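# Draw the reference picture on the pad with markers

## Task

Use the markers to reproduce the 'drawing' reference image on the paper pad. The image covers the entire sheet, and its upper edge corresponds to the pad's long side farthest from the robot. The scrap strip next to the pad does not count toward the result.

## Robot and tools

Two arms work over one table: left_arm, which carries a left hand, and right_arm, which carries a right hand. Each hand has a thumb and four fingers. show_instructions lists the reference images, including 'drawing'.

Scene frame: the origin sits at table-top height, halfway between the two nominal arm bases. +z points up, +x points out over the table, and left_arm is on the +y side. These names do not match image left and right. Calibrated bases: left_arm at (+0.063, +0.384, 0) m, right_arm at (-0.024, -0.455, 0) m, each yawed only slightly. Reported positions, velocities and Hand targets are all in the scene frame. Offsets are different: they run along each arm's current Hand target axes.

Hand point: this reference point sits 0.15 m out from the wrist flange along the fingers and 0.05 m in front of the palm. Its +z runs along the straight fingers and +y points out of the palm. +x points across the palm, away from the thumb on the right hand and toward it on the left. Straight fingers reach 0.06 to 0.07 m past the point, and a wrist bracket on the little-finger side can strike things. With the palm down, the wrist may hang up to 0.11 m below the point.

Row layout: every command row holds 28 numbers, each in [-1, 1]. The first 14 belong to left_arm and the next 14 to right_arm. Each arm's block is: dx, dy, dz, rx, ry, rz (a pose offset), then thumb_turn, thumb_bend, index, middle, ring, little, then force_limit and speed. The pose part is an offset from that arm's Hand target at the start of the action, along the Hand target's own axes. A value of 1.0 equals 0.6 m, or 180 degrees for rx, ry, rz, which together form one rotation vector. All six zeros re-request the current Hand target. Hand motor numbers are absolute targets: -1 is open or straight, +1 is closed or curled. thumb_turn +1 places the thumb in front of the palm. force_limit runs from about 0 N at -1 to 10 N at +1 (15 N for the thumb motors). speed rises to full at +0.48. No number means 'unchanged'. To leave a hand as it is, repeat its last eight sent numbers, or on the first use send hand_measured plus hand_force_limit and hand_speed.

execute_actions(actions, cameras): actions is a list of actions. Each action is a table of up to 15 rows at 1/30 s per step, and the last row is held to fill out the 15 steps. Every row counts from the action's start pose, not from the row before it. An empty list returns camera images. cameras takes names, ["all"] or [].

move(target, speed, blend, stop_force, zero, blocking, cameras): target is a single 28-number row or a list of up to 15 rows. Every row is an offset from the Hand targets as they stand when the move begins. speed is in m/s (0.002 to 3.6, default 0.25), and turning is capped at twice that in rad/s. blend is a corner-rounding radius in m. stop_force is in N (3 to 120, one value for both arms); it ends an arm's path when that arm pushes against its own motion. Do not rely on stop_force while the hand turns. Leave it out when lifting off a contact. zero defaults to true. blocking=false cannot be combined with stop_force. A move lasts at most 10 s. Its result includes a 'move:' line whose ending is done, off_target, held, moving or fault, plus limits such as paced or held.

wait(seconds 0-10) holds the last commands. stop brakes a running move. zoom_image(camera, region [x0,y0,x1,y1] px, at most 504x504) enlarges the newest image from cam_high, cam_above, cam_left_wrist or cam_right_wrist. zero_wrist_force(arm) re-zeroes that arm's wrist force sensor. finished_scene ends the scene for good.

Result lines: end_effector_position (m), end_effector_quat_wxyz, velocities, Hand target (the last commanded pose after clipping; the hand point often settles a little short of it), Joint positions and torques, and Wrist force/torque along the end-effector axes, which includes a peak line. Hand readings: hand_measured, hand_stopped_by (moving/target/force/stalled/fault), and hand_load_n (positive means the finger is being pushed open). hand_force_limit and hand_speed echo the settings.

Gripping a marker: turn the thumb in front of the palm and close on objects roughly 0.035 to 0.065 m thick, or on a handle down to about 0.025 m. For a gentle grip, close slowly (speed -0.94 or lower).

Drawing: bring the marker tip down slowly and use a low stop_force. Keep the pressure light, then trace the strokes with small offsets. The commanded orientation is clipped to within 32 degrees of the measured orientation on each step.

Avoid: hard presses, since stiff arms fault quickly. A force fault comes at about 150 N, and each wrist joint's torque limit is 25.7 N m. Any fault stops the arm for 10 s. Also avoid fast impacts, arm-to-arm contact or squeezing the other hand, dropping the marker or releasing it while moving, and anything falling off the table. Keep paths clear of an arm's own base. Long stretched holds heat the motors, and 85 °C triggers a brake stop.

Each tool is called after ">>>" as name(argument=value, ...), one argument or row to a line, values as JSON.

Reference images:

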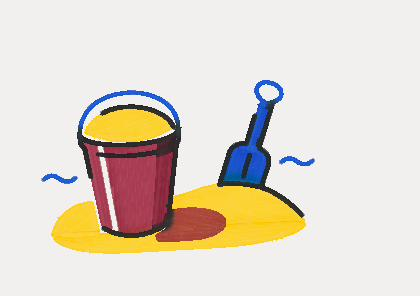

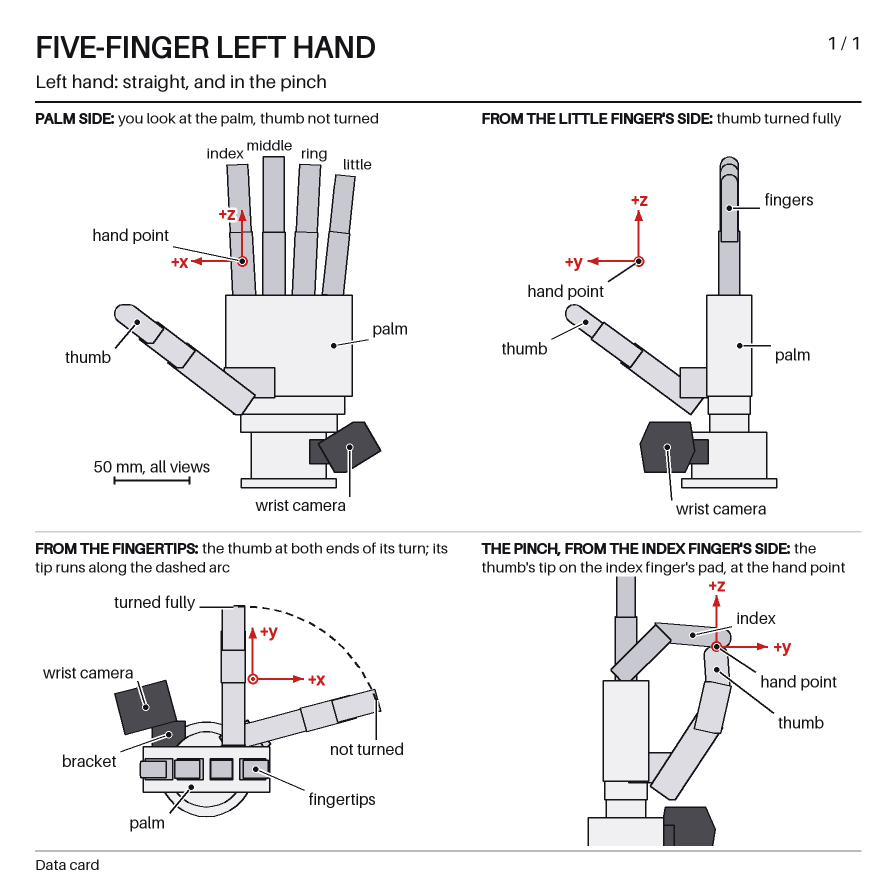

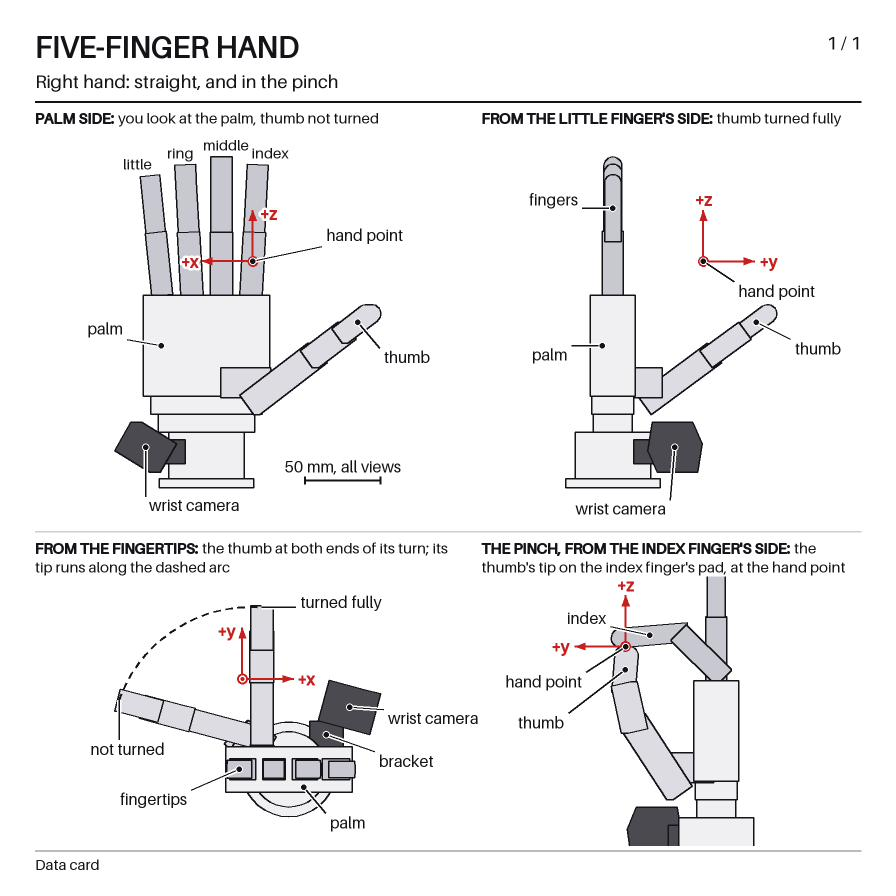

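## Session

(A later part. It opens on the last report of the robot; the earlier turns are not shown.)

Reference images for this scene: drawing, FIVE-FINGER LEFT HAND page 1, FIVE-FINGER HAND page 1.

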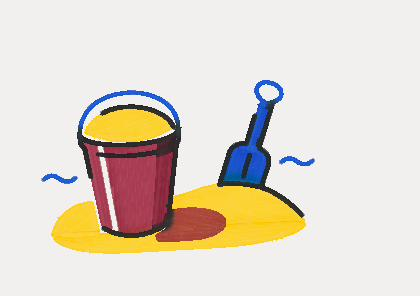

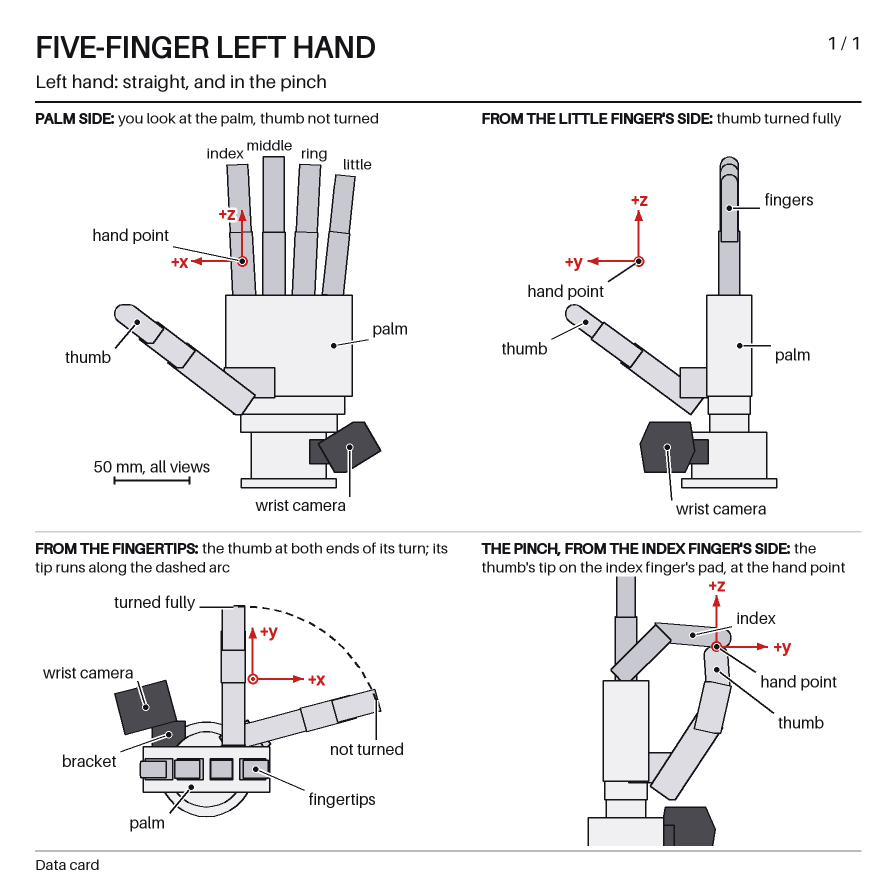

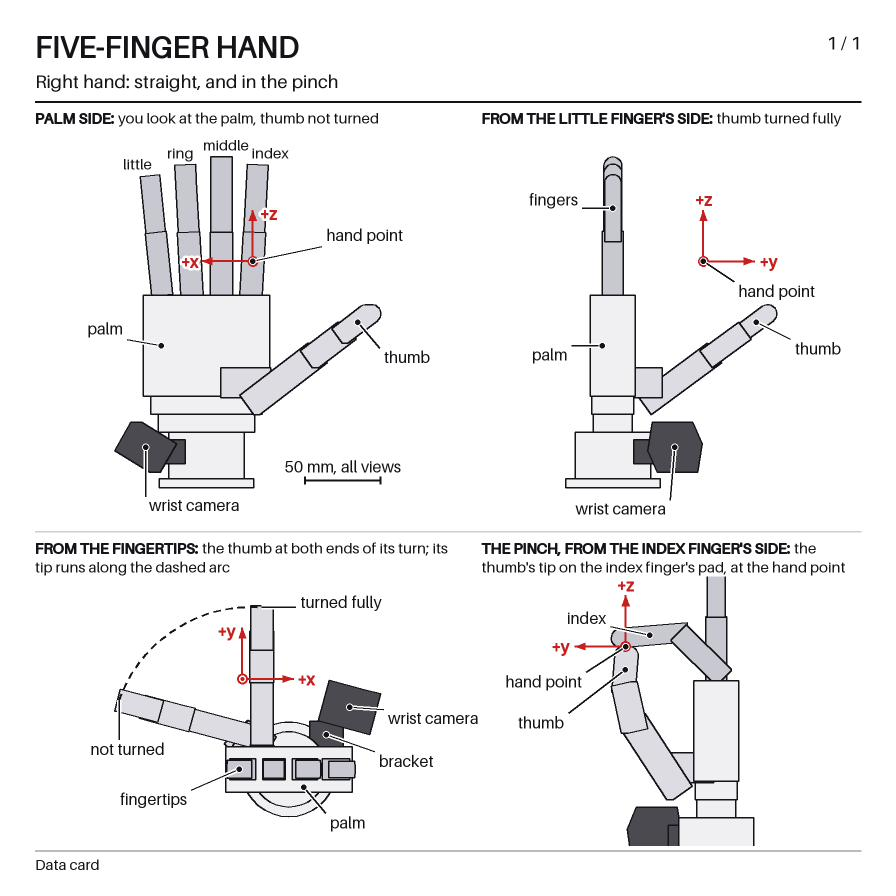

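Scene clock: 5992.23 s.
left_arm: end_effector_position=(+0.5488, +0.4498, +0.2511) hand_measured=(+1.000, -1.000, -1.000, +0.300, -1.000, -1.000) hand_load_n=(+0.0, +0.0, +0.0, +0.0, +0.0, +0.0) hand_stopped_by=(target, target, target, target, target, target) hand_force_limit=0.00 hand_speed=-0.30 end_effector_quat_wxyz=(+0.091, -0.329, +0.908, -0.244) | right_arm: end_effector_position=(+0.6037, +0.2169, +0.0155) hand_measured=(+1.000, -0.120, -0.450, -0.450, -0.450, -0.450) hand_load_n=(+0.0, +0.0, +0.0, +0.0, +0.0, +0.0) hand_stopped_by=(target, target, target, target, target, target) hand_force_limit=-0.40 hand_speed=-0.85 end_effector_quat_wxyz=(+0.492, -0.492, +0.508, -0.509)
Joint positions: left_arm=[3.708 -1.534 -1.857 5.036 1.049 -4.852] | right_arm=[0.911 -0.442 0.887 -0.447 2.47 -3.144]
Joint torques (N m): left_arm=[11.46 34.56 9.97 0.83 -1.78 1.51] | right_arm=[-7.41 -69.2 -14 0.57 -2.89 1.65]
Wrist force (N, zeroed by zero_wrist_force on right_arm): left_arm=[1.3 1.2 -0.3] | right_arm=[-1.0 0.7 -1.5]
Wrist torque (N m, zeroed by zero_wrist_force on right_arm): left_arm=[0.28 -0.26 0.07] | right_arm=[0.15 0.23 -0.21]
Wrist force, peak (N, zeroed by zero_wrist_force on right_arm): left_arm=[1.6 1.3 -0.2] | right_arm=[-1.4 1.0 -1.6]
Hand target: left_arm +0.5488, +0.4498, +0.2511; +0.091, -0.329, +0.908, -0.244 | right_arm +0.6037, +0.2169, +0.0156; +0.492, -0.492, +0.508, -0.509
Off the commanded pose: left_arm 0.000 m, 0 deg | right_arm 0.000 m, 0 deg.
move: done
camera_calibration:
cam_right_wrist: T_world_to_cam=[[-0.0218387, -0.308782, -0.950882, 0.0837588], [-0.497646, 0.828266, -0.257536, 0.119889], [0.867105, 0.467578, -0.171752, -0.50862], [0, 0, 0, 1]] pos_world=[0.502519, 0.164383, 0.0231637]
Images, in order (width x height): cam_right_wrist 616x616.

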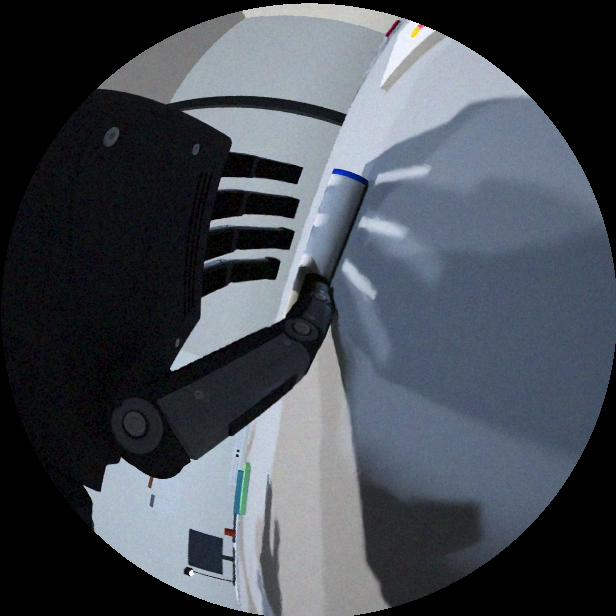

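>>> move(
  target=[0,0,0,0,0,0,1,-1,-1,0.3,-1,-1,0.0,-0.3,0,0,0,0,0,0,1,-0.12,0.5,0.5,-0.15,-0.15,0.2,-0.95],
)

>>> wait(
  seconds=2,
)

>>> move(
  target=[0,0,0,0,0,0,1,-1,-1,0.3,-1,-1,0.0,-0.3,0,-0.15,0,0,0,0,1,-0.12,0.5,0.5,-0.15,-0.15,0.2,-0.95],
  speed=0.08,
)

>>> move(
  target=[0,0,0,0,0,0,1,-1,-1,0.3,-1,-1,0.0,-0.3,0,0,0,0,0,0,1,-0.12,0.4,0.4,-0.15,-0.15,0.7,-0.97],
)

>>> wait(
  seconds=2,
)

>>> move(
  target=[0,0,0,0,0,0,1,-1,-1,0.3,-1,-1,0.0,-0.3,0,0,0,0,0,0,1,-0.06,0.4,0.4,-0.15,-0.15,0.6,-0.95],
)

>>> wait(
  seconds=2,
  cameras=["cam_right_wrist"],
)

Scene clock: 6013.47 s.
left_arm: end_effector_position=(+0.5488, +0.4498, +0.2511) hand_measured=(+1.000, -1.000, -1.000, +0.300, -1.000, -1.000) hand_load_n=(+0.0, +0.0, +0.0, +0.0, +0.0, +0.0) hand_stopped_by=(target, target, target, target, target, target) hand_force_limit=0.00 hand_speed=-0.30 end_effector_quat_wxyz=(+0.091, -0.329, +0.908, -0.244) | right_arm: end_effector_position=(+0.6038, +0.2169, +0.0157) hand_measured=(+1.000, -0.120, +0.002, -0.008, -0.150, -0.150) hand_load_n=(+0.5, +2.5, +7.5, +5.5, +0.0, -0.5) hand_stopped_by=(target, target, force, force, target, target) hand_force_limit=0.20 hand_speed=-0.95 end_effector_quat_wxyz=(+0.492, -0.492, +0.508, -0.509)
Joint positions: left_arm=[3.708 -1.534 -1.857 5.036 1.049 -4.852] | right_arm=[0.911 -0.442 0.887 -0.447 2.47 -3.144]
Joint torques (N m): left_arm=[10.63 34.07 10.63 0.79 -1.75 1.42] | right_arm=[-4.75 -60.48 -22.94 0.73 -2.55 -2.82]
Wrist force (N, zeroed by zero_wrist_force on right_arm): left_arm=[1.2 1.1 -0.4] | right_arm=[-1.7 -5.2 0.7]
Wrist torque (N m, zeroed by zero_wrist_force on right_arm): left_arm=[0.26 -0.24 0.06] | right_arm=[0.22 0.27 -0.27]
Wrist force, peak (N, zeroed by zero_wrist_force on right_arm): left_arm=[1.7 1.2 -0.1] | right_arm=[-1.8 -5.5 1.5]
Hand target: left_arm +0.5488, +0.4498, +0.2511; +0.091, -0.329, +0.908, -0.244 | right_arm +0.6037, +0.2169, +0.0156; +0.492, -0.492, +0.508, -0.509
Off the commanded pose: left_arm 0.000 m, 0 deg | right_arm 0.000 m, 0 deg.
move: done

Scene clock: 6015.47 s.
left_arm: end_effector_position=(+0.5488, +0.4498, +0.2511) hand_measured=(+1.000, -1.000, -1.000, +0.300, -1.000, -1.000) hand_load_n=(+0.0, +0.0, -0.5, +0.0, +0.0, +0.0) hand_stopped_by=(target, target, target, target, target, target) hand_force_limit=0.00 hand_speed=-0.30 end_effector_quat_wxyz=(+0.091, -0.329, +0.908, -0.244) | right_arm: end_effector_position=(+0.6037, +0.2169, +0.0156) hand_measured=(+1.000, -0.120, +0.002, -0.008, -0.150, -0.150) hand_load_n=(+0.5, +2.5, +7.5, +5.5, +0.0, +0.0) hand_stopped_by=(target, target, force, force, target, target) hand_force_limit=0.20 hand_speed=-0.95 end_effector_quat_wxyz=(+0.492, -0.492, +0.508, -0.509)
Joint positions: left_arm=[3.708 -1.534 -1.857 5.036 1.049 -4.852] | right_arm=[0.911 -0.442 0.887 -0.447 2.47 -3.144]
Joint torques (N m): left_arm=[9.92 33.91 10.64 0.82 -1.81 1.42] | right_arm=[9.55 -46.46 -21.53 0.75 -2.65 -2.88]
Wrist force (N, zeroed by zero_wrist_force on right_arm): left_arm=[1.3 1.0 -0.2] | right_arm=[-1.7 -5.5 0.5]
Wrist torque (N m, zeroed by zero_wrist_force on right_arm): left_arm=[0.23 -0.27 0.07] | right_arm=[0.19 0.28 -0.28]
Wrist force, peak (N, zeroed by zero_wrist_force on right_arm): left_arm=[1.6 1.2 -0.4] | right_arm=[-2.0 -5.5 0.9]
Hand target: left_arm +0.5488, +0.4498, +0.2511; +0.091, -0.329, +0.908, -0.244 | right_arm +0.6037, +0.2169, +0.0156; +0.492, -0.492, +0.508, -0.509
Off the commanded pose: left_arm 0.000 m, 0 deg | right_arm 0.000 m, 0 deg.
wait: 2.00 s; at rest by 0.17 s

Scene clock: 6016.90 s.
left_arm: end_effector_position=(+0.5488, +0.4498, +0.2511) hand_measured=(+1.000, -1.000, -1.000, +0.300, -1.000, -1.000) hand_load_n=(+0.0, +0.0, +0.0, +0.0, +0.0, +0.0) hand_stopped_by=(target, target, target, target, target, target) hand_force_limit=0.00 hand_speed=-0.30 end_effector_quat_wxyz=(+0.091, -0.329, +0.908, -0.244) | right_arm: end_effector_position=(+0.6037, +0.2170, +0.1058) hand_measured=(+1.000, -0.122, +0.002, -0.008, -0.150, -0.150) hand_load_n=(+0.0, +4.5, +5.0, +4.5, +0.0, +0.0) hand_stopped_by=(target, target, force, force, target, target) hand_force_limit=0.20 hand_speed=-0.95 end_effector_quat_wxyz=(+0.492, -0.492, +0.507, -0.509) end_effector_velocity=(+0.001, +0.000, -0.001) end_effector_angular_velocity=(+0.002, -0.002, -0.001)
Joint positions: left_arm=[3.708 -1.534 -1.857 5.036 1.049 -4.852] | right_arm=[0.911 -0.543 0.846 -0.304 2.47 -3.144]
Joint velocities: left_arm=[within noise] | right_arm=[-0.001 0.001 0.002 -0.006 0.001 0]
Joint torques (N m): left_arm=[9.03 33.77 10.56 0.74 -1.7 1.34] | right_arm=[9.25 -51.59 -14.73 -3.38 2.87 1.62]
Wrist force (N, zeroed by zero_wrist_force on right_arm): left_arm=[1.6 0.9 -0.2] | right_arm=[-1.0 1.3 -1.3]
Wrist torque (N m, zeroed by zero_wrist_force on right_arm): left_arm=[0.21 -0.30 0.09] | right_arm=[0.20 0.21 -0.16]
Wrist force, peak (N, zeroed by zero_wrist_force on right_arm): left_arm=[1.7 1.1 -0.5] | right_arm=[-1.9 -5.1 0.6]
Hand target: left_arm +0.5488, +0.4498, +0.2511; +0.091, -0.329, +0.908, -0.244 | right_arm +0.6036, +0.2170, +0.1056; +0.492, -0.492, +0.508, -0.509
Off the commanded pose: left_arm 0.000 m, 0 deg | right_arm 0.000 m, 0 deg.
move: done

Scene clock: 6017.40 s.
left_arm: end_effector_position=(+0.5488, +0.4498, +0.2511) hand_measured=(+1.000, -1.000, -1.000, +0.300, -1.000, -1.000) hand_load_n=(+0.0, +0.0, +0.0, +0.5, +0.0, +0.0) hand_stopped_by=(target, target, target, target, target, target) hand_force_limit=0.00 hand_speed=-0.30 end_effector_quat_wxyz=(+0.091, -0.329, +0.908, -0.244) | right_arm: end_effector_position=(+0.6036, +0.2170, +0.1056) hand_measured=(+1.000, -0.122, +0.014, +0.004, -0.150, -0.150) hand_load_n=(-0.5, +7.5, +9.0, +9.0, +0.0, +0.0) hand_stopped_by=(target, target, force, force, target, target) hand_force_limit=0.70 hand_speed=-0.97 end_effector_quat_wxyz=(+0.492, -0.492, +0.507, -0.509)
Joint positions: left_arm=[3.708 -1.534 -1.857 5.036 1.049 -4.852] | right_arm=[0.911 -0.543 0.846 -0.304 2.47 -3.144]
Joint torques (N m): left_arm=[8.94 34.24 10.71 0.87 -1.73 1.37] | right_arm=[8.98 -51.27 -13.97 -3.44 2.83 2.85]
Wrist force (N, zeroed by zero_wrist_force on right_arm): left_arm=[1.6 0.9 -0.2] | right_arm=[-1.4 1.0 -1.4]
Wrist torque (N m, zeroed by zero_wrist_force on right_arm): left_arm=[0.21 -0.28 0.09] | right_arm=[0.17 0.26 -0.19]
Wrist force, peak (N, zeroed by zero_wrist_force on right_arm): left_arm=[1.4 1.3 -0.3] | right_arm=[-1.3 1.3 -1.6]
Hand target: left_arm +0.5488, +0.4498, +0.2511; +0.091, -0.329, +0.908, -0.244 | right_arm +0.6036, +0.2170, +0.1056; +0.492, -0.492, +0.508, -0.509
Off the commanded pose: left_arm 0.000 m, 0 deg | right_arm 0.000 m, 0 deg.
move: done

Scene clock: 6019.40 s.
left_arm: end_effector_position=(+0.5488, +0.4498, +0.2511) hand_measured=(+1.000, -1.000, -1.000, +0.300, -1.000, -1.000) hand_load_n=(+0.0, +0.0, +0.0, +0.0, +0.0, +0.0) hand_stopped_by=(target, target, target, target, target, target) hand_force_limit=0.00 hand_speed=-0.30 end_effector_quat_wxyz=(+0.091, -0.329, +0.908, -0.244) | right_arm: end_effector_position=(+0.6036, +0.2170, +0.1056) hand_measured=(+1.000, -0.122, +0.014, +0.004, -0.150, -0.150) hand_load_n=(+0.0, +7.5, +8.5, +9.0, +0.0, +0.0) hand_stopped_by=(target, target, force, force, target, target) hand_force_limit=0.70 hand_speed=-0.97 end_effector_quat_wxyz=(+0.492, -0.492, +0.508, -0.509)
Joint positions: left_arm=[3.708 -1.534 -1.857 5.036 1.049 -4.852] | right_arm=[0.911 -0.543 0.846 -0.304 2.47 -3.144]
Joint torques (N m): left_arm=[10 32.87 11.62 1.05 -1.67 1.4] | right_arm=[8.23 -51.41 -13.31 -3.66 2.39 2.78]
Wrist force (N, zeroed by zero_wrist_force on right_arm): left_arm=[1.3 0.8 -0.1] | right_arm=[-1.3 0.8 -1.3]
Wrist torque (N m, zeroed by zero_wrist_force on right_arm): left_arm=[0.18 -0.25 0.07] | right_arm=[0.14 0.24 -0.20]
Wrist force, peak (N, zeroed by zero_wrist_force on right_arm): left_arm=[1.5 1.3 -0.3] | right_arm=[-1.4 1.2 -1.8]
Hand target: left_arm +0.5488, +0.4498, +0.2511; +0.091, -0.329, +0.908, -0.244 | right_arm +0.6036, +0.2170, +0.1056; +0.492, -0.492, +0.508, -0.509
Off the commanded pose: left_arm 0.000 m, 0 deg | right_arm 0.000 m, 0 deg.
wait: 2.00 s; at rest by 0.17 s

Scene clock: 6020.43 s.
left_arm: end_effector_position=(+0.5488, +0.4498, +0.2511) hand_measured=(+1.000, -1.000, -1.000, +0.300, -1.000, -1.000) hand_load_n=(+0.0, +0.0, +0.0, +0.0, +0.0, +0.0) hand_stopped_by=(target, target, target, target, target, target) hand_force_limit=0.00 hand_speed=-0.30 end_effector_quat_wxyz=(+0.091, -0.329, +0.908, -0.244) | right_arm: end_effector_position=(+0.6036, +0.2170, +0.1056) hand_measured=(+1.000, -0.066, +0.014, +0.004, -0.150, -0.150) hand_load_n=(-1.0, +11.5, +15.5, +15.0, +0.0, +0.0) hand_stopped_by=(target, stalled, force, force, target, target) hand_force_limit=0.60 hand_speed=-0.95 end_effector_quat_wxyz=(+0.492, -0.492, +0.508, -0.509)
Joint positions: left_arm=[3.708 -1.534 -1.857 5.036 1.049 -4.852] | right_arm=[0.911 -0.543 0.846 -0.304 2.47 -3.144]
Joint torques (N m): left_arm=[8.4 34.71 11.24 0.85 -1.52 1.5] | right_arm=[7.54 -51.62 -14.25 -3.45 2.19 2.79]
Wrist force (N, zeroed by zero_wrist_force on right_arm): left_arm=[1.5 0.6 -0.3] | right_arm=[-1.3 0.9 -1.6]
Wrist torque (N m, zeroed by zero_wrist_force on right_arm): left_arm=[0.17 -0.29 0.10] | right_arm=[0.16 0.27 -0.19]
Wrist force, peak (N, zeroed by zero_wrist_force on right_arm): left_arm=[1.5 1.2 -0.3] | right_arm=[-1.4 1.0 -1.7]
Hand target: left_arm +0.5488, +0.4498, +0.2511; +0.091, -0.329, +0.908, -0.244 | right_arm +0.6036, +0.2170, +0.1056; +0.492, -0.492, +0.508, -0.509
Off the commanded pose: left_arm 0.000 m, 0 deg | right_arm 0.000 m, 0 deg.
move: done

Scene clock: 6022.43 s.
left_arm: end_effector_position=(+0.5488, +0.4498, +0.2511) hand_measured=(+1.000, -1.000, -1.000, +0.300, -1.000, -1.000) hand_load_n=(+0.0, +0.0, +0.0, +0.0, +0.0, +0.0) hand_stopped_by=(target, target, target, target, target, target) hand_force_limit=0.00 hand_speed=-0.30 end_effector_quat_wxyz=(+0.091, -0.329, +0.908, -0.244) | right_arm: end_effector_position=(+0.6036, +0.2170, +0.1056) hand_measured=(+1.000, -0.070, +0.014, +0.004, -0.150, -0.150) hand_load_n=(-1.0, +11.0, +15.0, +15.0, +0.0, +0.0) hand_stopped_by=(target, stalled, force, force, target, target) hand_force_limit=0.60 hand_speed=-0.95 end_effector_quat_wxyz=(+0.492, -0.492, +0.508, -0.509)
Joint positions: left_arm=[3.708 -1.534 -1.857 5.036 1.049 -4.852] | right_arm=[0.911 -0.543 0.846 -0.304 2.47 -3.144]
Joint torques (N m): left_arm=[8.88 33.72 11.11 0.75 -1.77 1.45] | right_arm=[6.15 -51.96 -14.08 -3.36 1.91 2.68]
Wrist force (N, zeroed by zero_wrist_force on right_arm): left_arm=[1.2 1.0 -0.3] | right_arm=[-1.3 0.9 -1.4]
Wrist torque (N m, zeroed by zero_wrist_force on right_arm): left_arm=[0.23 -0.24 0.07] | right_arm=[0.15 0.25 -0.19]
Wrist force, peak (N, zeroed by zero_wrist_force on right_arm): left_arm=[1.6 1.2 -0.2] | right_arm=[-1.7 1.0 -1.7]
Hand target: left_arm +0.5488, +0.4498, +0.2511; +0.091, -0.329, +0.908, -0.244 | right_arm +0.6036, +0.2170, +0.1056; +0.492, -0.492, +0.508, -0.509
Off the commanded pose: left_arm 0.000 m, 0 deg | right_arm 0.000 m, 0 deg.
wait: 2.00 s; at rest by 0.17 s
camera_calibration:
cam_right_wrist: T_world_to_cam=[[-0.0218387, -0.308782, -0.950882, 0.169367], [-0.497646, 0.828266, -0.257536, 0.142935], [0.867105, 0.467578, -0.171752, -0.493123], [0, 0, 0, 1]] pos_world=[0.502419, 0.164483, 0.113164]
Images, in order (width x height): cam_right_wrist 616x616.

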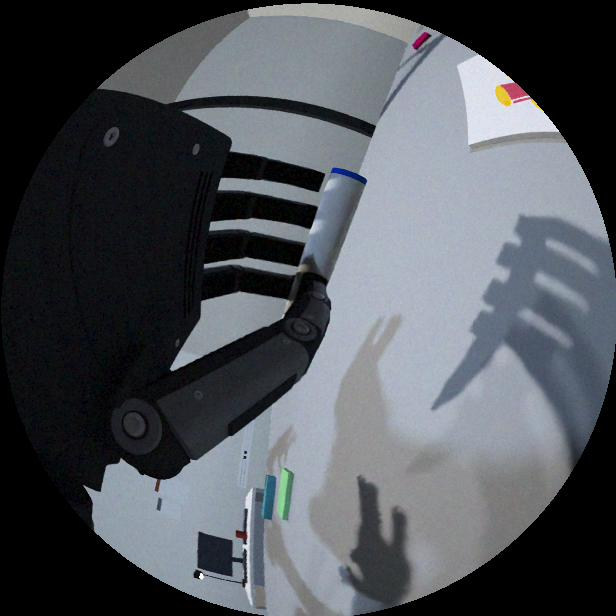

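>>> move(
  target=[
    [0,0,0,0,0,0,1,-1,-1,0.3,-1,-1,0.0,-0.3,0.584,-0.074,-0.1536,0,0,0,1,-0.06,0.4,0.4,-0.15,-0.15,0.6,-0.95],
    [0,0,0,0,0,0,1,-1,-1,0.3,-1,-1,0.0,-0.3,0.584,-0.074,-0.1536,0.2438,-0.2438,-0.4557,1,-0.06,0.4,0.4,-0.15,-0.15,0.6,-0.95],
  ],
  speed=0.3,
  blend=[0.02,0],
  cameras=["cam_above","cam_right_wrist"],
)

Scene clock: 6047.87 s.
left_arm: end_effector_position=(+0.5488, +0.4498, +0.2511) hand_measured=(+1.000, -1.000, -1.000, +0.300, -1.000, -1.000) hand_load_n=(+0.0, +0.0, +0.0, +0.0, +0.0, -0.5) hand_stopped_by=(target, target, target, target, target, target) hand_force_limit=0.00 hand_speed=-0.30 end_effector_quat_wxyz=(+0.091, -0.329, +0.908, -0.244) | right_arm: end_effector_position=(+0.5002, -0.1302, +0.1503) hand_measured=(+1.000, -0.070, +0.014, +0.004, -0.150, -0.150) hand_load_n=(-1.0, +11.0, +15.0, +15.0, +0.0, +0.0) hand_stopped_by=(target, stalled, force, force, target, target) hand_force_limit=0.60 hand_speed=-0.95 end_effector_quat_wxyz=(-0.323, +0.629, +0.324, +0.629)
Joint positions: left_arm=[3.708 -1.534 -1.857 5.036 1.049 -4.852] | right_arm=[0.113 -1.371 2.235 -0.864 0.689 -4.714]
Joint torques (N m): left_arm=[8.02 33.67 11.5 0.84 -1.49 1.41] | right_arm=[9.27 -33.41 -6.34 -1.36 0.24 -2]
Wrist force (N, zeroed by zero_wrist_force on right_arm): left_arm=[1.4 0.5 -0.2] | right_arm=[0.1 0.1 -0.5]
Wrist torque (N m, zeroed by zero_wrist_force on right_arm): left_arm=[0.16 -0.27 0.09] | right_arm=[0.05 -0.01 -0.08]
Wrist force, peak (N, zeroed by zero_wrist_force on right_arm): left_arm=[1.6 1.2 -0.4] | right_arm=[-3.4 1.7 -0.9]
Hand target: left_arm +0.5488, +0.4498, +0.2511; +0.091, -0.329, +0.908, -0.244 | right_arm +0.5001, -0.1302, +0.1503; -0.323, +0.629, +0.324, +0.629
Off the commanded pose: left_arm 0.000 m, 0 deg | right_arm 0.000 m, 0 deg.
move: done
camera_calibration:
cam_right_wrist: T_world_to_cam=[[0.765937, -0.563528, 0.309479, -0.514196], [-0.0960944, -0.576306, -0.811565, 0.0900194], [0.635694, 0.591868, -0.495566, -0.0528256], [0, 0, 0, 1]] pos_world=[0.436073, -0.206619, 0.206011]
Images, in order (width x height): cam_above 672x504, cam_right_wrist 616x616.

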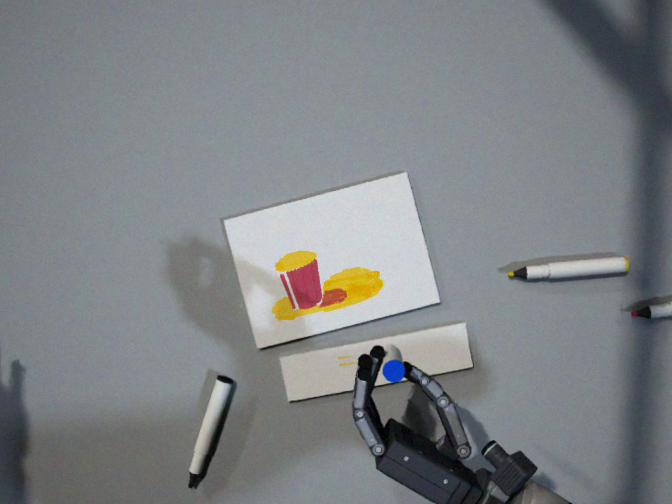

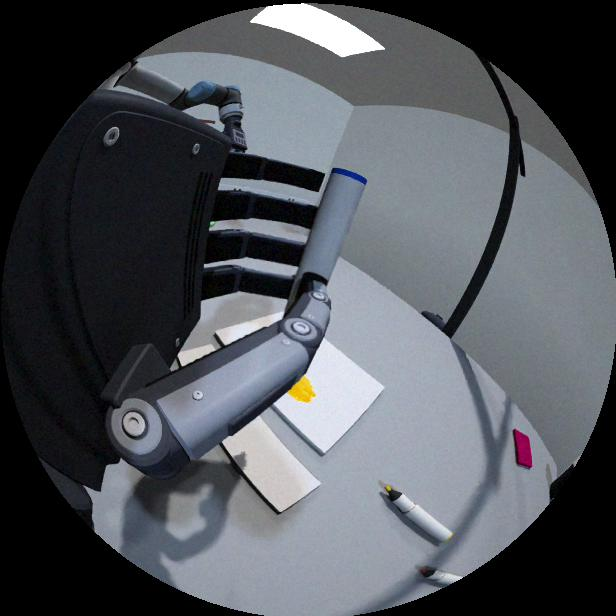

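>>> move(
  target=[0.3220,-0.2804,0.4526,0,0.0844,0.1463,1,-1,-1,0.3,-1,-1,0.0,-0.3,0,0,0,0,0,0,1,-0.06,0.4,0.4,-0.15,-0.15,0.6,-0.95],
  speed=0.25,
  cameras=["cam_above","cam_left_wrist"],
)

Scene clock: 6069.80 s.
left_arm: end_effector_position=(+0.5823, +0.1101, +0.1001) hand_measured=(+1.000, -1.000, -1.000, +0.300, -1.000, -1.000) hand_load_n=(+0.0, +0.0, +0.0, +0.0, +0.0, +0.0) hand_stopped_by=(target, target, target, target, target, target) hand_force_limit=0.00 hand_speed=-0.30 end_effector_quat_wxyz=(+0.024, -0.080, +0.963, -0.258) | right_arm: end_effector_position=(+0.5001, -0.1302, +0.1503) hand_measured=(+1.000, -0.070, +0.014, +0.004, -0.150, -0.150) hand_load_n=(-1.0, +11.5, +15.0, +15.0, +0.0, +0.0) hand_stopped_by=(target, stalled, force, force, target, target) hand_force_limit=0.60 hand_speed=-0.95 end_effector_quat_wxyz=(-0.323, +0.629, +0.324, +0.629)
Joint positions: left_arm=[3.015 -1.911 -1.865 5.512 1.071 -5.037] | right_arm=[0.113 -1.371 2.235 -0.864 0.689 -4.714]
Joint torques (N m): left_arm=[-4.16 31.91 8.29 1.86 -1.1 1.76] | right_arm=[9.62 -31.83 -6.82 -2.79 -2.26 -0.63]
Wrist force (N, zeroed by zero_wrist_force on right_arm): left_arm=[1.5 0.5 -0.7] | right_arm=[0.2 0.0 -0.6]
Wrist torque (N m, zeroed by zero_wrist_force on right_arm): left_arm=[0.20 -0.32 0.13] | right_arm=[0.05 -0.03 -0.06]
Wrist force, peak (N, zeroed by zero_wrist_force on right_arm): left_arm=[0.3 1.8 -2.2] | right_arm=[0.1 0.1 -0.8]
Hand target: left_arm +0.5823, +0.1100, +0.1001; +0.024, -0.080, +0.963, -0.258 | right_arm +0.5001, -0.1302, +0.1503; -0.323, +0.629, +0.324, +0.629
Off the commanded pose: left_arm 0.000 m, 0 deg | right_arm 0.000 m, 0 deg.
move: done
camera_calibration:
cam_left_wrist: T_world_to_cam=[[-0.0822629, -0.868183, 0.489379, 0.0887616], [-0.888965, 0.285902, 0.357773, 0.449239], [-0.450527, -0.405609, -0.795303, 0.500231], [0, 0, 0, 1]] pos_world=[0.632027, 0.151521, 0.193671]
Images, in order (width x height): cam_above 672x504, cam_left_wrist 616x616.

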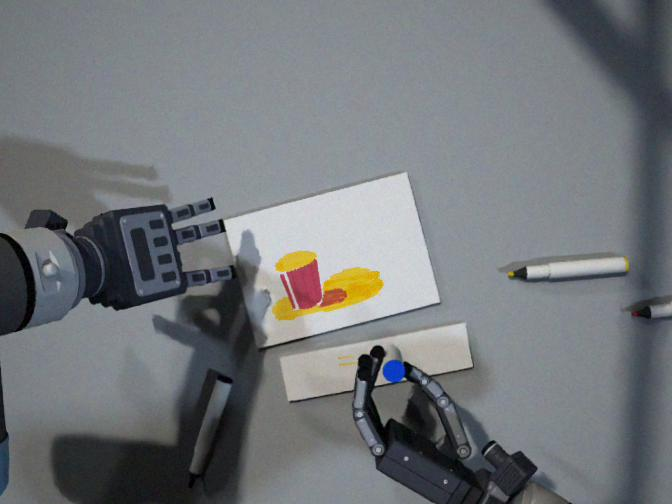

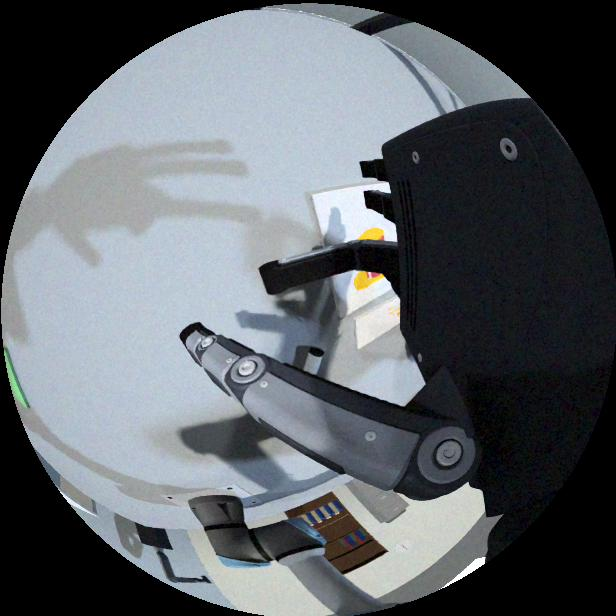

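>>> move(
  target=[0.0006,0.0501,0.0867,0,0,0,1,-1,-1,0.3,-1,-1,0.0,-0.3,0,0,0,0,0,0,1,-0.06,0.4,0.4,-0.15,-0.15,0.6,-0.95],
  speed=0.1,
)

>>> move(
  target=[0.0001,0.0125,0.0217,0,0,0,1,-1,-1,0.3,-1,-1,0.0,-0.3,0,0,0,0,0,0,1,-0.06,0.4,0.4,-0.15,-0.15,0.6,-0.95],
  speed=0.004,
  stop_force=15,
)

Scene clock: 6084.47 s.
left_arm: end_effector_position=(+0.5822, +0.1101, +0.0399) hand_measured=(+1.000, -1.000, -1.000, +0.300, -1.000, -1.000) hand_load_n=(+0.0, +0.0, +0.0, +0.0, +0.0, +0.0) hand_stopped_by=(target, target, target, target, target, target) hand_force_limit=0.00 hand_speed=-0.30 end_effector_quat_wxyz=(+0.024, -0.080, +0.963, -0.258) | right_arm: end_effector_position=(+0.5001, -0.1302, +0.1503) hand_measured=(+1.000, -0.070, +0.014, +0.004, -0.150, -0.150) hand_load_n=(-1.0, +11.0, +15.0, +15.0, +0.0, +0.0) hand_stopped_by=(target, stalled, force, force, target, target) hand_force_limit=0.60 hand_speed=-0.95 end_effector_quat_wxyz=(-0.323, +0.629, +0.324, +0.629)
Joint positions: left_arm=[3.015 -2.008 -1.918 5.662 1.071 -5.037] | right_arm=[0.113 -1.371 2.235 -0.864 0.689 -4.714]
Joint torques (N m): left_arm=[-11.65 45.21 27.18 2.06 -1.56 -1.09] | right_arm=[8.41 -28.19 -7.63 -2.61 -1.33 1.69]
Wrist force (N, zeroed by zero_wrist_force on right_arm): left_arm=[1.4 0.6 -0.5] | right_arm=[0.0 -0.1 -0.6]
Wrist torque (N m, zeroed by zero_wrist_force on right_arm): left_arm=[0.21 -0.26 0.10] | right_arm=[0.02 0.01 -0.08]
Wrist force, peak (N, zeroed by zero_wrist_force on right_arm): left_arm=[2.0 1.0 -0.5] | right_arm=[0.3 0.2 -0.7]
Hand target: left_arm +0.5823, +0.1100, +0.0400; +0.024, -0.080, +0.963, -0.258 | right_arm +0.5001, -0.1302, +0.1503; -0.323, +0.629, +0.324, +0.629
Off the commanded pose: left_arm 0.000 m, 0 deg | right_arm 0.000 m, 0 deg.
move: done

Scene clock: 6087.80 s.
left_arm: end_effector_position=(+0.5823, +0.1100, +0.0319) hand_measured=(+1.000, -1.000, -1.000, +0.300, -1.000, -1.000) hand_load_n=(+0.0, +0.0, +0.5, +0.0, +0.5, +0.0) hand_stopped_by=(target, target, target, target, target, target) hand_force_limit=0.00 hand_speed=-0.30 end_effector_quat_wxyz=(+0.024, -0.080, +0.963, -0.258) | right_arm: end_effector_position=(+0.5001, -0.1302, +0.1503) hand_measured=(+1.000, -0.070, +0.014, +0.004, -0.150, -0.150) hand_load_n=(-1.0, +11.5, +15.0, +15.0, +0.0, +0.0) hand_stopped_by=(target, stalled, force, force, target, target) hand_force_limit=0.60 hand_speed=-0.95 end_effector_quat_wxyz=(-0.323, +0.629, +0.324, +0.629)
Joint positions: left_arm=[3.015 -2.023 -1.923 5.682 1.071 -5.037] | right_arm=[0.113 -1.371 2.235 -0.864 0.689 -4.714]
Joint torques (N m): left_arm=[-13.3 41.08 21.27 -0.25 0.67 -1.05] | right_arm=[9.25 -25.76 -6.31 -2.59 -0.49 1.82]
Wrist force (N, zeroed by zero_wrist_force on right_arm): left_arm=[1.5 -5.4 -13.6] | right_arm=[0.0 0.1 -0.6]
Wrist torque (N m, zeroed by zero_wrist_force on right_arm): left_arm=[1.09 -0.42 0.20] | right_arm=[0.06 0.01 -0.07]
Wrist force, peak (N, zeroed by zero_wrist_force on right_arm): left_arm=[3.2 -5.3 -17.9] | right_arm=[0.4 -0.1 -0.8]
Hand target: left_arm +0.5823, +0.1100, +0.0319; +0.024, -0.080, +0.963, -0.258 (not the last commanded pose) | right_arm +0.5001, -0.1302, +0.1503; -0.323, +0.629, +0.324, +0.629
Off the commanded pose: left_arm 0.007 m, 0 deg | right_arm 0.000 m, 0 deg.
move: contact (left_arm)

>>> execute_actions(
  actions=[],
  cameras=["cam_above"],
)

>>> zoom_image(
  camera="cam_above",
  region=[210, 160, 330, 360],
)

>>> zoom_image(
  camera="cam_above",
  region=[380, 160, 450, 320],
)

Scene clock: 6096.87 s.
left_arm: end_effector_position=(+0.5823, +0.1100, +0.0319) hand_measured=(+1.000, -1.000, -1.000, +0.300, -1.000, -1.000) hand_load_n=(+0.0, +0.0, +0.5, +0.0, +0.5, +0.0) hand_stopped_by=(target, target, target, target, target, target) hand_force_limit=0.00 hand_speed=-0.30 end_effector_quat_wxyz=(+0.024, -0.080, +0.963, -0.258) | right_arm: end_effector_position=(+0.5001, -0.1302, +0.1503) hand_measured=(+1.000, -0.070, +0.014, +0.004, -0.150, -0.150) hand_load_n=(-1.0, +11.5, +15.0, +15.0, +0.0, +0.0) hand_stopped_by=(target, stalled, force, force, target, target) hand_force_limit=0.60 hand_speed=-0.95 end_effector_quat_wxyz=(-0.323, +0.629, +0.324, +0.629)
Joint positions: left_arm=[3.015 -2.023 -1.923 5.682 1.071 -5.037] | right_arm=[0.113 -1.371 2.235 -0.864 0.689 -4.714]
Joint velocities: within noise
Joint torques (N m): left_arm=[-12.94 41.26 21.56 1.14 0.62 -0.4] | right_arm=[8.87 -24.45 -6.62 -2.48 0.26 1.8]
Motor temperatures (°C): left_arm=[34 37 30 41 42 38] | right_arm=[29 33 33 41 37 39]
Wrist force (N, zeroed by zero_wrist_force on right_arm): left_arm=[1.2 -5.3 -13.7] | right_arm=[0.2 0.0 -0.6]
Wrist torque (N m, zeroed by zero_wrist_force on right_arm): left_arm=[1.12 -0.39 0.18] | right_arm=[0.04 -0.03 -0.06]
Wrist force, peak (N, zeroed by zero_wrist_force on right_arm): left_arm=[1.3 -5.6 -13.9] | right_arm=[0.1 0.1 -0.9]
Hand target: left_arm +0.5823, +0.1100, +0.0319; +0.024, -0.080, +0.963, -0.258 (not the last commanded pose) | right_arm +0.5001, -0.1302, +0.1503; -0.323, +0.629, +0.324, +0.629
Off the commanded pose: left_arm 0.007 m, 0 deg | right_arm 0.000 m, 0 deg.
Images, in order (width x height): cam_above 672x504.

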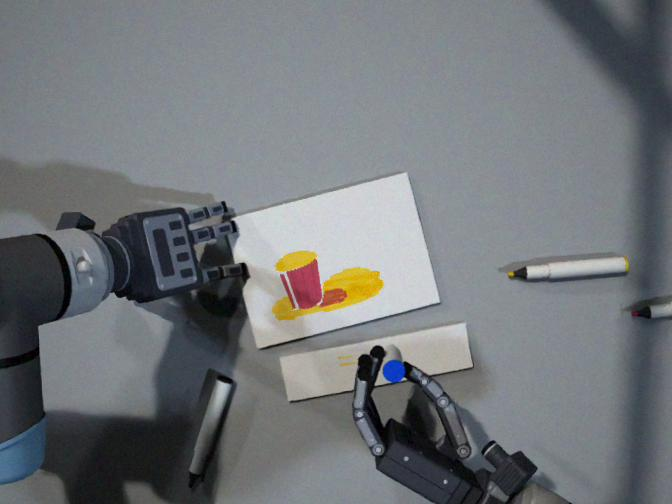

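Scaled by 2.520.

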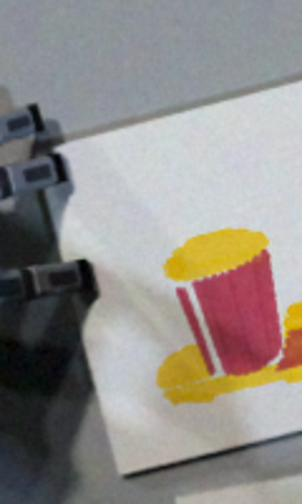

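Scaled by 3.150.

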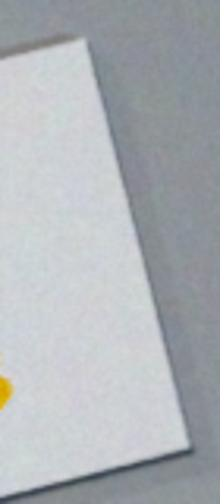

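>>> move(
  target=[
    [0,0,0,0,0,0,1,-1,-1,0.3,-1,-1,0.0,-0.3,-0.04,0.0766,0.1279,0,0,0,1,-0.06,0.4,0.4,-0.15,-0.15,0.6,-0.95],
    [0,0,0,0,0,0,1,-1,-1,0.3,-1,-1,0.0,-0.3,-0.1172,0.0766,0.1279,0,0,0,1,-0.06,0.4,0.4,-0.15,-0.15,0.6,-0.95],
  ],
  speed=[0.2,0.1],
  blend=[0.01,0],
)

>>> zero_wrist_force(
  arm="right_arm",
)

>>> move(
  target=[0,0,0,0,0,0,1,-1,-1,0.3,-1,-1,0.0,-0.3,-0.03,0,0,0,0,0,1,-0.06,0.4,0.4,-0.15,-0.15,0.6,-0.95],
  speed=0.004,
  stop_force=3,
)

Scene clock: 6118.63 s.
left_arm: end_effector_position=(+0.5823, +0.1100, +0.0319) hand_measured=(+1.000, -1.000, -1.000, +0.300, -1.000, -1.000) hand_load_n=(+0.0, +0.0, +0.5, +0.0, +0.5, +0.0) hand_stopped_by=(target, target, target, target, target, target) hand_force_limit=0.00 hand_speed=-0.30 end_effector_quat_wxyz=(+0.024, -0.080, +0.963, -0.258) | right_arm: end_effector_position=(+0.5822, -0.0946, +0.0800) hand_measured=(+1.000, -0.070, +0.014, +0.004, -0.150, -0.150) hand_load_n=(-1.0, +11.5, +15.0, +15.0, +0.0, +0.0) hand_stopped_by=(target, stalled, force, force, target, target) hand_force_limit=0.60 hand_speed=-0.95 end_effector_quat_wxyz=(-0.323, +0.629, +0.324, +0.629)
Joint positions: left_arm=[3.015 -2.023 -1.923 5.682 1.071 -5.037] | right_arm=[0.182 -1.055 2.017 -0.962 0.759 -4.714]
Joint torques (N m): left_arm=[-13.56 41.64 21.1 2.37 0.78 0.37] | right_arm=[-5.17 -37.1 -24.92 0.47 -1.4 2.83]
Wrist force (N, zeroed by zero_wrist_force on right_arm): left_arm=[1.5 -5.3 -13.5] | right_arm=[0.3 0.1 -0.2]
Wrist torque (N m, zeroed by zero_wrist_force on right_arm): left_arm=[1.10 -0.42 0.20] | right_arm=[0.03 -0.04 -0.01]
Wrist force, peak (N, zeroed by zero_wrist_force on right_arm): left_arm=[1.4 -5.7 -14.0] | right_arm=[0.6 -1.1 -1.6]
Hand target: left_arm +0.5823, +0.1100, +0.0319; +0.024, -0.080, +0.963, -0.258 | right_arm +0.5822, -0.0946, +0.0800; -0.323, +0.629, +0.324, +0.629
Off the commanded pose: left_arm 0.000 m, 0 deg | right_arm 0.000 m, 0 deg.
move: done

Wrist force sensor zeroed.

Scene clock: 6121.93 s.
left_arm: end_effector_position=(+0.5823, +0.1100, +0.0319) hand_measured=(+1.000, -1.000, -1.000, +0.300, -1.000, -1.000) hand_load_n=(+0.0, +0.5, +0.5, +0.0, +0.5, +0.0) hand_stopped_by=(target, target, target, target, target, target) hand_force_limit=0.00 hand_speed=-0.30 end_effector_quat_wxyz=(+0.024, -0.080, +0.963, -0.258) | right_arm: end_effector_position=(+0.5822, -0.0946, +0.0705) hand_measured=(+1.000, -0.070, +0.014, +0.004, -0.150, -0.150) hand_load_n=(-1.0, +11.5, +15.0, +15.0, +0.0, +0.0) hand_stopped_by=(target, stalled, force, force, target, target) hand_force_limit=0.60 hand_speed=-0.95 end_effector_quat_wxyz=(-0.323, +0.629, +0.324, +0.629)
Joint positions: left_arm=[3.015 -2.023 -1.923 5.682 1.071 -5.037] | right_arm=[0.182 -1.035 2.02 -0.985 0.759 -4.714]
Joint torques (N m): left_arm=[-12.36 41.72 21.32 2.53 0.95 0.83] | right_arm=[-6.79 -43.96 -9.81 2.04 2.02 2.74]
Wrist force (N, zeroed by zero_wrist_force on right_arm): left_arm=[1.5 -5.3 -13.7] | right_arm=[2.8 -0.4 0.2]
Wrist torque (N m, zeroed by zero_wrist_force on right_arm): left_arm=[1.12 -0.42 0.20] | right_arm=[-0.02 0.07 -0.03]
Wrist force, peak (N, zeroed by zero_wrist_force on right_arm): left_arm=[1.3 -5.5 -13.9] | right_arm=[4.3 -0.3 0.2]
Hand target: left_arm +0.5823, +0.1100, +0.0319; +0.024, -0.080, +0.963, -0.258 | right_arm +0.5822, -0.0946, +0.0705; -0.323, +0.629, +0.324, +0.629 (not the last commanded pose)
Off the commanded pose: left_arm 0.000 m, 0 deg | right_arm 0.008 m, 0 deg.
move: contact (right_arm)

>>> move(
  target=[
    [0,0,0,0,0,0,1,-1,-1,0.3,-1,-1,0.0,-0.3,0.0003,0.0047,-0.0047,0,0,0,1,-0.06,0.4,0.4,-0.15,-0.15,0.6,-0.95],
    [0,0,0,0,0,0,1,-1,-1,0.3,-1,-1,0.0,-0.3,0.0125,0.0047,-0.0047,0,0,0,1,-0.06,0.4,0.4,-0.15,-0.15,0.6,-0.95],
    [0,0,0,0,0,0,1,-1,-1,0.3,-1,-1,0.0,-0.3,0.03,-0.08,-0.09,0,0,0,1,-0.06,0.4,0.4,-0.15,-0.15,0.6,-0.95],
  ],
  speed=[0.03,0.05,0.2],
  blend=[0.0004,0.002,0],
  cameras=["cam_above"],
)

>>> zoom_image(
  camera="cam_above",
  region=[280, 210, 400, 320],
)

Scene clock: 6139.43 s.
left_arm: end_effector_position=(+0.5823, +0.1100, +0.0319) hand_measured=(+1.000, -1.000, -1.000, +0.300, -1.000, -1.000) hand_load_n=(+0.0, +0.0, +0.5, +0.0, +0.5, +0.0) hand_stopped_by=(target, target, target, target, target, target) hand_force_limit=0.00 hand_speed=-0.30 end_effector_quat_wxyz=(+0.024, -0.080, +0.963, -0.258) | right_arm: end_effector_position=(+0.5119, -0.1106, +0.0884) hand_measured=(+1.000, -0.070, +0.012, +0.004, -0.150, -0.150) hand_load_n=(-1.0, +11.0, +15.5, +15.0, +0.0, +0.0) hand_stopped_by=(target, stalled, force, force, target, target) hand_force_limit=0.60 hand_speed=-0.95 end_effector_quat_wxyz=(-0.323, +0.629, +0.324, +0.629)
Joint positions: left_arm=[3.015 -2.023 -1.923 5.682 1.071 -5.037] | right_arm=[0.165 -1.185 2.221 -1.036 0.742 -4.714]
Joint torques (N m): left_arm=[-11.96 41.23 21.85 2.36 1.16 1.47] | right_arm=[8.59 -35.41 -5.92 1.04 1.54 2.96]
Wrist force (N, zeroed by zero_wrist_force on right_arm): left_arm=[1.4 -5.2 -13.2] | right_arm=[-0.1 0.3 -0.1]
Wrist torque (N m, zeroed by zero_wrist_force on right_arm): left_arm=[1.09 -0.40 0.20] | right_arm=[0.04 0.04 0.01]
Wrist force, peak (N, zeroed by zero_wrist_force on right_arm): left_arm=[1.4 -5.5 -14.0] | right_arm=[3.5 -0.5 0.1]
Hand target: left_arm +0.5823, +0.1100, +0.0319; +0.024, -0.080, +0.963, -0.258 | right_arm +0.5118, -0.1106, +0.0884; -0.323, +0.629, +0.324, +0.629
Off the commanded pose: left_arm 0.000 m, 0 deg | right_arm 0.000 m, 0 deg.
move: done
Images, in order (width x height): cam_above 672x504.

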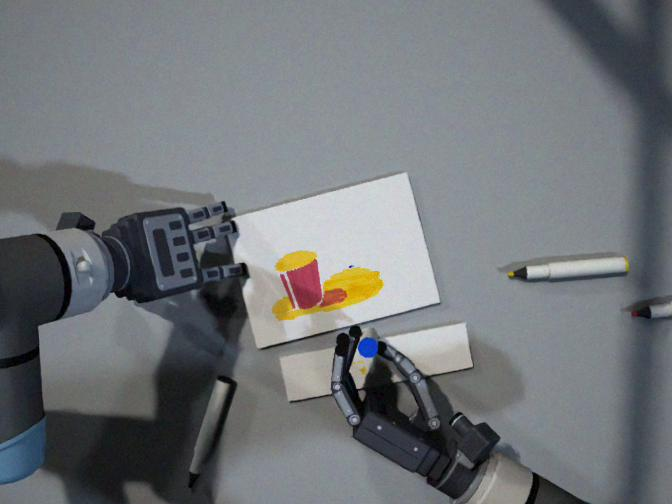

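Scaled by 4.200.

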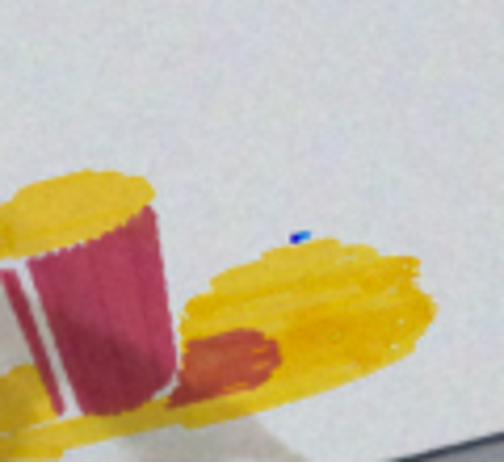

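>>> move(
  target=[
    [0,0,0,0,0,0,1,-1,-1,0.3,-1,-1,0.0,-0.3,-0.02383,0.086916,0.109308,0,0,0,1,-0.06,0.4,0.4,-0.15,-0.15,0.6,-0.95],
    [0,0,0,0,0,0,1,-1,-1,0.3,-1,-1,0.0,-0.3,-0.0295,0.086916,0.109308,0,0,0,1,-0.06,0.4,0.4,-0.15,-0.15,0.6,-0.95],
    [0,0,0,0,0,0,1,-1,-1,0.3,-1,-1,0.0,-0.3,-0.0295,0.103415,0.092808,0,0,0,1,-0.06,0.4,0.4,-0.15,-0.15,0.6,-0.95],
    [0,0,0,0,0,0,1,-1,-1,0.3,-1,-1,0.0,-0.3,-0.0295,0.102237,0.089273,0,0,0,1,-0.06,0.4,0.4,-0.15,-0.15,0.6,-0.95],
    [0,0,0,0,0,0,1,-1,-1,0.3,-1,-1,0.0,-0.3,-0.0295,0.082791,0.108718,0,0,0,1,-0.06,0.4,0.4,-0.15,-0.15,0.6,-0.95],
    [0,0,0,0,0,0,1,-1,-1,0.3,-1,-1,0.0,-0.3,-0.0295,0.079845,0.106951,0,0,0,1,-0.06,0.4,0.4,-0.15,-0.15,0.6,-0.95],
    [0,0,0,0,0,0,1,-1,-1,0.3,-1,-1,0.0,-0.3,-0.0295,0.100469,0.086327,0,0,0,1,-0.06,0.4,0.4,-0.15,-0.15,0.6,-0.95],
    [0,0,0,0,0,0,1,-1,-1,0.3,-1,-1,0.0,-0.3,-0.0295,0.098112,0.083970,0,0,0,1,-0.06,0.4,0.4,-0.15,-0.15,0.6,-0.95],
    [0,0,0,0,0,0,1,-1,-1,0.3,-1,-1,0.0,-0.3,-0.0295,0.076898,0.105183,0,0,0,1,-0.06,0.4,0.4,-0.15,-0.15,0.6,-0.95],
    [0,0,0,0,0,0,1,-1,-1,0.3,-1,-1,0.0,-0.3,-0.0295,0.073658,0.103710,0,0,0,1,-0.06,0.4,0.4,-0.15,-0.15,0.6,-0.95],
    [0,0,0,0,0,0,1,-1,-1,0.3,-1,-1,0.0,-0.3,-0.0295,0.095755,0.081613,0,0,0,1,-0.06,0.4,0.4,-0.15,-0.15,0.6,-0.95],
    [0,0,0,0,0,0,1,-1,-1,0.3,-1,-1,0.0,-0.3,-0.0295,0.093398,0.079255,0,0,0,1,-0.06,0.4,0.4,-0.15,-0.15,0.6,-0.95],
    [0,0,0,0,0,0,1,-1,-1,0.3,-1,-1,0.0,-0.3,-0.0295,0.070417,0.102237,0,0,0,1,-0.06,0.4,0.4,-0.15,-0.15,0.6,-0.95],
    [0,0,0,0,0,0,1,-1,-1,0.3,-1,-1,0.0,-0.3,-0.0238,0.070417,0.102237,0,0,0,1,-0.06,0.4,0.4,-0.15,-0.15,0.6,-0.95],
  ],
  speed=[0.12,0.01,0.04,0.03,0.04,0.03,0.04,0.03,0.04,0.03,0.04,0.03,0.04,0.04],
  blend=0.0004,
)

Scene clock: 6207.10 s.
left_arm: end_effector_position=(+0.5823, +0.1100, +0.0319) hand_measured=(+1.000, -1.000, -1.000, +0.300, -1.000, -1.000) hand_load_n=(+0.0, +0.0, +0.5, +0.0, +0.5, +0.0) hand_stopped_by=(target, target, target, target, target, target) hand_force_limit=0.00 hand_speed=-0.30 end_effector_quat_wxyz=(+0.024, -0.080, +0.963, -0.258) | right_arm: end_effector_position=(+0.5818, -0.0852, +0.0743) hand_measured=(+1.000, -0.070, +0.012, +0.004, -0.150, -0.150) hand_load_n=(-1.0, +11.5, +14.5, +15.0, +0.0, +0.0) hand_stopped_by=(target, stalled, force, force, target, target) hand_force_limit=0.60 hand_speed=-0.95 end_effector_quat_wxyz=(-0.323, +0.629, +0.324, +0.629) end_effector_velocity=(-0.001, +0.001, -0.002) end_effector_angular_velocity=(+0.000, -0.001, +0.003)
Joint positions: left_arm=[3.015 -2.023 -1.923 5.682 1.071 -5.037] | right_arm=[0.204 -1.037 2.008 -0.97 0.78 -4.714]
Joint velocities: left_arm=[within noise] | right_arm=[0.002 0.004 0 -0.005 -0.001 0]
Joint torques (N m): left_arm=[-11.02 41.48 21.29 2.26 1.12 1.19] | right_arm=[-6.68 -27.69 -12.04 -3.71 -2.77 1.61]
Wrist force (N, zeroed by zero_wrist_force on right_arm): left_arm=[1.4 -5.1 -13.4] | right_arm=[-0.1 -0.2 -0.1]
Wrist torque (N m, zeroed by zero_wrist_force on right_arm): left_arm=[1.12 -0.41 0.19] | right_arm=[-0.02 0.01 -0.02]
Wrist force, peak (N, zeroed by zero_wrist_force on right_arm): left_arm=[1.7 -5.5 -13.8] | right_arm=[3.6 -1.2 1.0]
Hand target: left_arm +0.5823, +0.1100, +0.0319; +0.024, -0.080, +0.963, -0.258 | right_arm +0.5818, -0.0853, +0.0742; -0.323, +0.629, +0.324, +0.629
Off the commanded pose: left_arm 0.000 m, 0 deg | right_arm 0.000 m, 0 deg.
move: done


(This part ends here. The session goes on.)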